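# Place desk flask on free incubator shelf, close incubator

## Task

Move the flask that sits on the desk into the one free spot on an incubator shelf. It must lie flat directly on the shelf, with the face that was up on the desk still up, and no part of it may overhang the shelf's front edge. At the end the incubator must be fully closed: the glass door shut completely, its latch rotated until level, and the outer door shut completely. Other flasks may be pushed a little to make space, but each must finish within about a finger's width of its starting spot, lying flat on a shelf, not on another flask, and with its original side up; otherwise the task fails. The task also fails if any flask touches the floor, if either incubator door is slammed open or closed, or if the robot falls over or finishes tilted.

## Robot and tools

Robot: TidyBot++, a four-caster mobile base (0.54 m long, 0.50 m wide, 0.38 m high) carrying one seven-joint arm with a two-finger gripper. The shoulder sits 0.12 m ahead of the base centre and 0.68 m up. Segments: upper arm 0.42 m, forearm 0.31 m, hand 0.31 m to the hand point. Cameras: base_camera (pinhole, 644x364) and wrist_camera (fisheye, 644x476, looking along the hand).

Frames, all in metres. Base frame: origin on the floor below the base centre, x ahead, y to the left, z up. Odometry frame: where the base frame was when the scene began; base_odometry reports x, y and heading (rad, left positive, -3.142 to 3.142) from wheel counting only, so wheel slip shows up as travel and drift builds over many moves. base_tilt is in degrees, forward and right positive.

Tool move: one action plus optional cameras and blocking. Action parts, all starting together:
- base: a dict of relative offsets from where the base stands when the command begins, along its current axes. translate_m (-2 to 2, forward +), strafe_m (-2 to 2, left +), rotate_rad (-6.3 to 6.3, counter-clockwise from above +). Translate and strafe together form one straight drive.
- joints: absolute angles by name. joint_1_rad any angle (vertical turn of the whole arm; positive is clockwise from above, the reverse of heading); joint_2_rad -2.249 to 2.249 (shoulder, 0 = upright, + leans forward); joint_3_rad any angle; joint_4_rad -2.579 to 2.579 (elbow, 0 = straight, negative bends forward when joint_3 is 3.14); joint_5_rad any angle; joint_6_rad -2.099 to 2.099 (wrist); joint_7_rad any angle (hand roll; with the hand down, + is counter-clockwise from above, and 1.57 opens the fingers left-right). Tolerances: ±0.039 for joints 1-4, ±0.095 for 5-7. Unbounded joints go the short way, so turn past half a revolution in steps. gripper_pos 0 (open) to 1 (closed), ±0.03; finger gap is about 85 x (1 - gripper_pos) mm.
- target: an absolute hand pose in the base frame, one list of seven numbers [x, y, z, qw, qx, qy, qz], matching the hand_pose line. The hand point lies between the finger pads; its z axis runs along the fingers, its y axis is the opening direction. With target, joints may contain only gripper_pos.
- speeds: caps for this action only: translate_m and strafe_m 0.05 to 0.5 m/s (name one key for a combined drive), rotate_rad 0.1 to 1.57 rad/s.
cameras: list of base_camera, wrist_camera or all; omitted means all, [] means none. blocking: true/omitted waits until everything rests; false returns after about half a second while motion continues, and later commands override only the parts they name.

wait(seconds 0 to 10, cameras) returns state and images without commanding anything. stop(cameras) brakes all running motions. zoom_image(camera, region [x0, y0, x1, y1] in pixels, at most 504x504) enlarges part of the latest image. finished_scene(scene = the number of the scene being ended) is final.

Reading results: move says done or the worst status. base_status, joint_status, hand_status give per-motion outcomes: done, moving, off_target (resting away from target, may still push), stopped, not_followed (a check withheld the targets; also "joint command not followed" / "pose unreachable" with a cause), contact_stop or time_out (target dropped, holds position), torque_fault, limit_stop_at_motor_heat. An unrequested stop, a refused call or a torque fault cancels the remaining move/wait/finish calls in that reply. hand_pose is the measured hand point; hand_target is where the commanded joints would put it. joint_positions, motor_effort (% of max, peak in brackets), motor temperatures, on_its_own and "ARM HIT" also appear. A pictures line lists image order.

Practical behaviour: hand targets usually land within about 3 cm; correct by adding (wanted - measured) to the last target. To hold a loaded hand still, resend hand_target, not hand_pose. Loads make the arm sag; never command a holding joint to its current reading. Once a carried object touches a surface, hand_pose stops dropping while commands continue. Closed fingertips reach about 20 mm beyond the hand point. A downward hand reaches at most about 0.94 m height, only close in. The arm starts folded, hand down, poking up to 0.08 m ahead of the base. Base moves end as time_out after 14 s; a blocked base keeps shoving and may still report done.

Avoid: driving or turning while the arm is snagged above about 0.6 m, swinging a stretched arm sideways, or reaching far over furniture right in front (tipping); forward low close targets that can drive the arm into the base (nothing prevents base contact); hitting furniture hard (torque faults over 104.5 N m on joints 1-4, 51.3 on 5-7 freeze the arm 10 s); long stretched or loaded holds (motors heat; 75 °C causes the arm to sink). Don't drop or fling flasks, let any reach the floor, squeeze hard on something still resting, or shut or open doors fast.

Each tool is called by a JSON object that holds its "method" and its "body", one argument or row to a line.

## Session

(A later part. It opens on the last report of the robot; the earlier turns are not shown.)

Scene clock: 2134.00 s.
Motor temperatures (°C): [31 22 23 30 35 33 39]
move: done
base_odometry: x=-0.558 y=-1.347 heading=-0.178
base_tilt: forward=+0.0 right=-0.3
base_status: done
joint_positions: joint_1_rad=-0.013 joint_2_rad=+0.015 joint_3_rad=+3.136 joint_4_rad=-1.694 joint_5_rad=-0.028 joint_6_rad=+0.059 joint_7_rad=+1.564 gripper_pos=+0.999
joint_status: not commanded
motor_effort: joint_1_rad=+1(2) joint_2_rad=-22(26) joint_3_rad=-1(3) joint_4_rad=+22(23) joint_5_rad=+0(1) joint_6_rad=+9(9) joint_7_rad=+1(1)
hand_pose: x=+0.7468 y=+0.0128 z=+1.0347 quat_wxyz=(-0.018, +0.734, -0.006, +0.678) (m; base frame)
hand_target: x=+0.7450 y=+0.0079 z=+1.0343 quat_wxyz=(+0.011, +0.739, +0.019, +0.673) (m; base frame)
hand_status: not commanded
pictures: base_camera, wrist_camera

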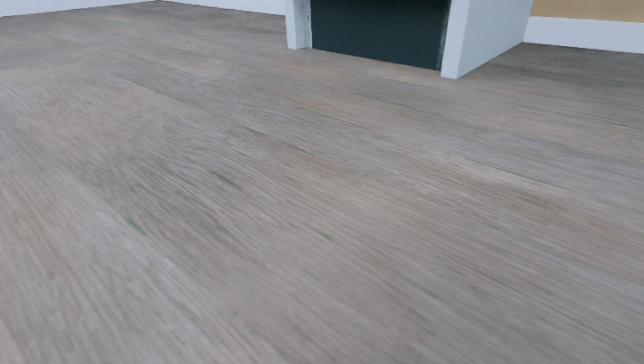

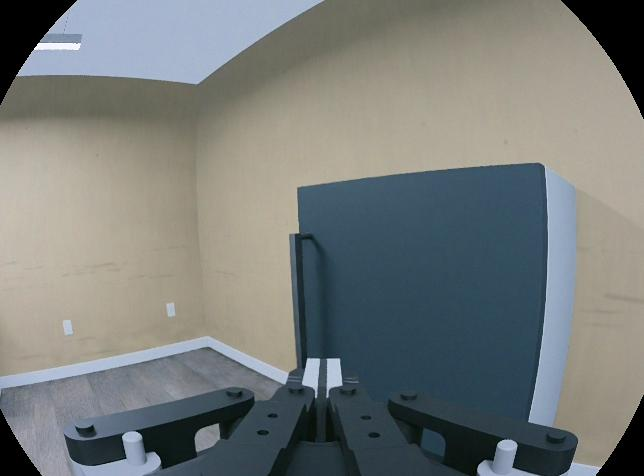

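{"method": "move", "body": {
  "base": {"strafe_m": 1.5},
  "cameras": []
}}

{"method": "move", "body": {
  "base": {"translate_m": 0.7, "rotate_rad": -1.1},
  "cameras": ["wrist_camera"]
}}

Scene clock: 2145.27 s.
Motor temperatures (°C): [31 22 23 30 35 33 39]
move: done
base_odometry: x=-0.292 y=+0.129 heading=-0.178
base_tilt: forward=+0.1 right=-0.3
base_status: done
joint_positions: joint_1_rad=-0.012 joint_2_rad=+0.015 joint_3_rad=+3.136 joint_4_rad=-1.694 joint_5_rad=-0.028 joint_6_rad=+0.059 joint_7_rad=+1.564 gripper_pos=+0.999
joint_status: not commanded
motor_effort: joint_1_rad=-1(3) joint_2_rad=-22(23) joint_3_rad=+0(4) joint_4_rad=+22(23) joint_5_rad=+0(1) joint_6_rad=+9(9) joint_7_rad=+0(1)
hand_pose: x=+0.7468 y=+0.0118 z=+1.0347 quat_wxyz=(-0.017, +0.734, -0.007, +0.678) (m; base frame)
hand_target: x=+0.7450 y=+0.0079 z=+1.0343 quat_wxyz=(+0.011, +0.739, +0.019, +0.673) (m; base frame)
hand_status: not commanded
pictures: none
No camera images: "cameras" was empty.

Scene clock: 2148.27 s.
Motor temperatures (°C): [31 22 23 30 35 33 39]
move: done
base_odometry: x=+0.397 y=+0.006 heading=-1.278
base_tilt: forward=+0.0 right=-0.3
base_status: done
joint_positions: joint_1_rad=-0.013 joint_2_rad=+0.017 joint_3_rad=+3.138 joint_4_rad=-1.694 joint_5_rad=-0.028 joint_6_rad=+0.059 joint_7_rad=+1.564 gripper_pos=+0.999
joint_status: not commanded
motor_effort: joint_1_rad=+0(3) joint_2_rad=-22(25) joint_3_rad=-1(3) joint_4_rad=+22(23) joint_5_rad=+0(1) joint_6_rad=+9(9) joint_7_rad=+1(1)
hand_pose: x=+0.7475 y=+0.0110 z=+1.0336 quat_wxyz=(-0.017, +0.735, -0.007, +0.678) (m; base frame)
hand_target: x=+0.7450 y=+0.0079 z=+1.0343 quat_wxyz=(+0.011, +0.739, +0.019, +0.673) (m; base frame)
hand_status: not commanded
pictures: wrist_camera

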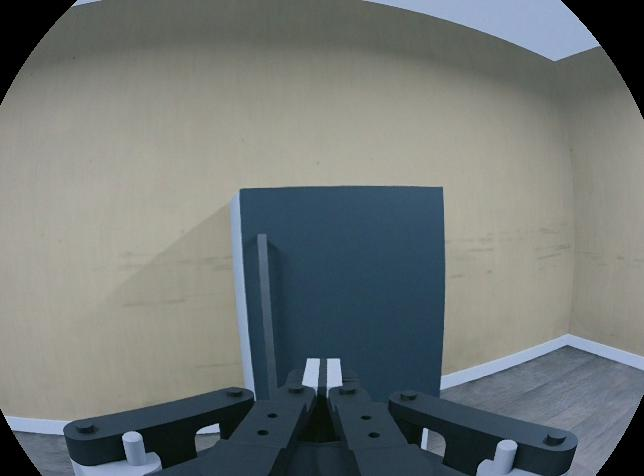

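{"method": "zoom_image", "body": {
  "camera": "wrist_camera",
  "region": [200, 170, 320, 260]
}}

{"method": "move", "body": {
  "base": {"strafe_m": 0.9},
  "cameras": []
}}

{"method": "move", "body": {
  "base": {"rotate_rad": -0.35},
  "cameras": ["wrist_camera"]
}}

{"method": "zoom_image", "body": {
  "camera": "wrist_camera",
  "region": [260, 150, 460, 300]
}}

Scaled by 4.200.

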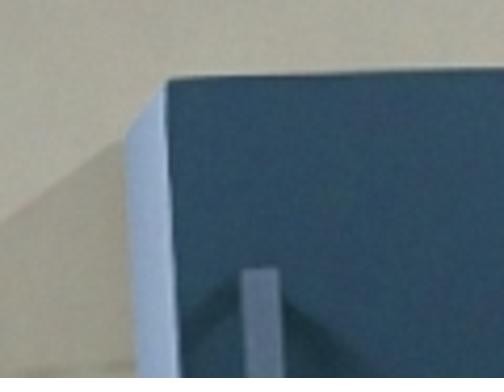

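Scene clock: 2155.97 s.
Motor temperatures (°C): [31 22 23 30 35 33 39]
move: done
base_odometry: x=+1.258 y=+0.265 heading=-1.278
base_tilt: forward=+0.0 right=-0.3
base_status: done
joint_positions: joint_1_rad=-0.012 joint_2_rad=+0.017 joint_3_rad=+3.138 joint_4_rad=-1.694 joint_5_rad=-0.028 joint_6_rad=+0.059 joint_7_rad=+1.564 gripper_pos=+0.999
joint_status: not commanded
motor_effort: joint_1_rad=+0(2) joint_2_rad=-22(23) joint_3_rad=-1(3) joint_4_rad=+22(23) joint_5_rad=+0(1) joint_6_rad=+9(9) joint_7_rad=+0(1)
hand_pose: x=+0.7475 y=+0.0103 z=+1.0336 quat_wxyz=(-0.016, +0.735, -0.008, +0.678) (m; base frame)
hand_target: x=+0.7450 y=+0.0079 z=+1.0343 quat_wxyz=(+0.011, +0.739, +0.019, +0.673) (m; base frame)
hand_status: not commanded
pictures: none
No camera images: "cameras" was empty.

Scene clock: 2158.90 s.
Motor temperatures (°C): [31 22 23 30 35 33 39]
move: time_out
base_odometry: x=+1.255 y=+0.268 heading=-1.600
base_tilt: forward=+0.0 right=-0.4
base_status: rotate_rad time_out (by the wheels' count: -0.322 of -0.350)
joint_positions: joint_1_rad=-0.002 joint_2_rad=+0.018 joint_3_rad=+3.149 joint_4_rad=-1.693 joint_5_rad=-0.028 joint_6_rad=+0.059 joint_7_rad=+1.564 gripper_pos=+0.999
joint_status: not commanded
motor_effort: joint_1_rad=+0(9) joint_2_rad=-22(30) joint_3_rad=-1(9) joint_4_rad=+22(24) joint_5_rad=+1(1) joint_6_rad=+9(10) joint_7_rad=+1(1)
hand_pose: x=+0.7482 y=-0.0022 z=+1.0333 quat_wxyz=(-0.009, +0.735, -0.015, +0.678) (m; base frame)
hand_target: x=+0.7450 y=+0.0079 z=+1.0343 quat_wxyz=(+0.011, +0.739, +0.019, +0.673) (m; base frame)
hand_status: not commanded
pictures: wrist_camera

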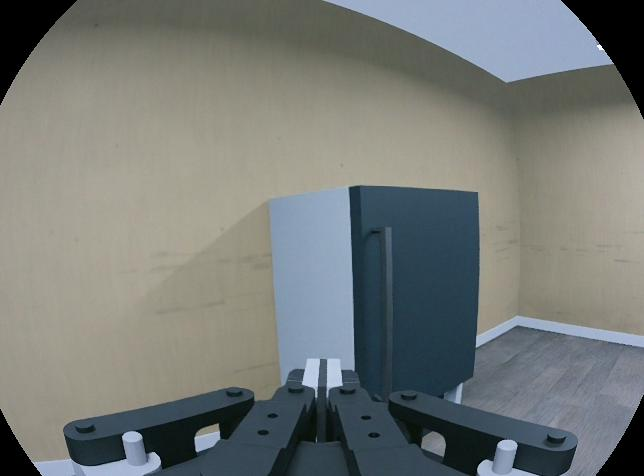

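Scaled by 2.520.

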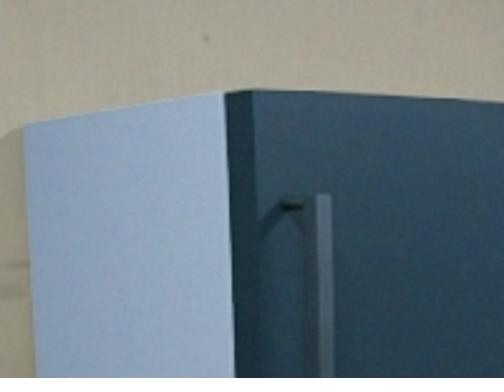

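{"method": "move", "body": {
  "base": {"strafe_m": -0.15},
  "cameras": ["wrist_camera"]
}}

{"method": "finished_scene", "body": {
  "scene": 1
}}

Scene clock: 2166.17 s.
Motor temperatures (°C): [31 22 23 30 35 33 39]
move: done
base_odometry: x=+1.105 y=+0.272 heading=-1.601
base_tilt: forward=+0.1 right=-0.3
base_status: done
joint_positions: joint_1_rad=-0.004 joint_2_rad=+0.018 joint_3_rad=+3.148 joint_4_rad=-1.693 joint_5_rad=-0.028 joint_6_rad=+0.059 joint_7_rad=+1.564 gripper_pos=+0.999
joint_status: not commanded
motor_effort: joint_1_rad=+0(4) joint_2_rad=-23(24) joint_3_rad=-1(4) joint_4_rad=+22(23) joint_5_rad=+0(1) joint_6_rad=+9(9) joint_7_rad=+0(1)
hand_pose: x=+0.7482 y=-0.0007 z=+1.0333 quat_wxyz=(-0.010, +0.735, -0.014, +0.678) (m; base frame)
hand_target: x=+0.7450 y=+0.0079 z=+1.0343 quat_wxyz=(+0.011, +0.739, +0.019, +0.673) (m; base frame)
hand_status: not commanded
pictures: wrist_camera

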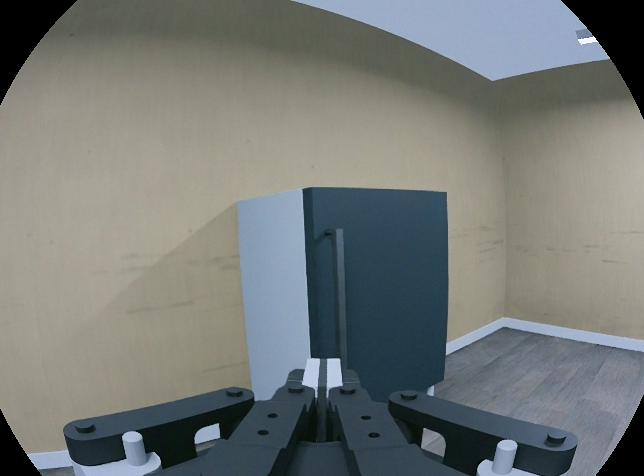

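The scene is finished: the task was done.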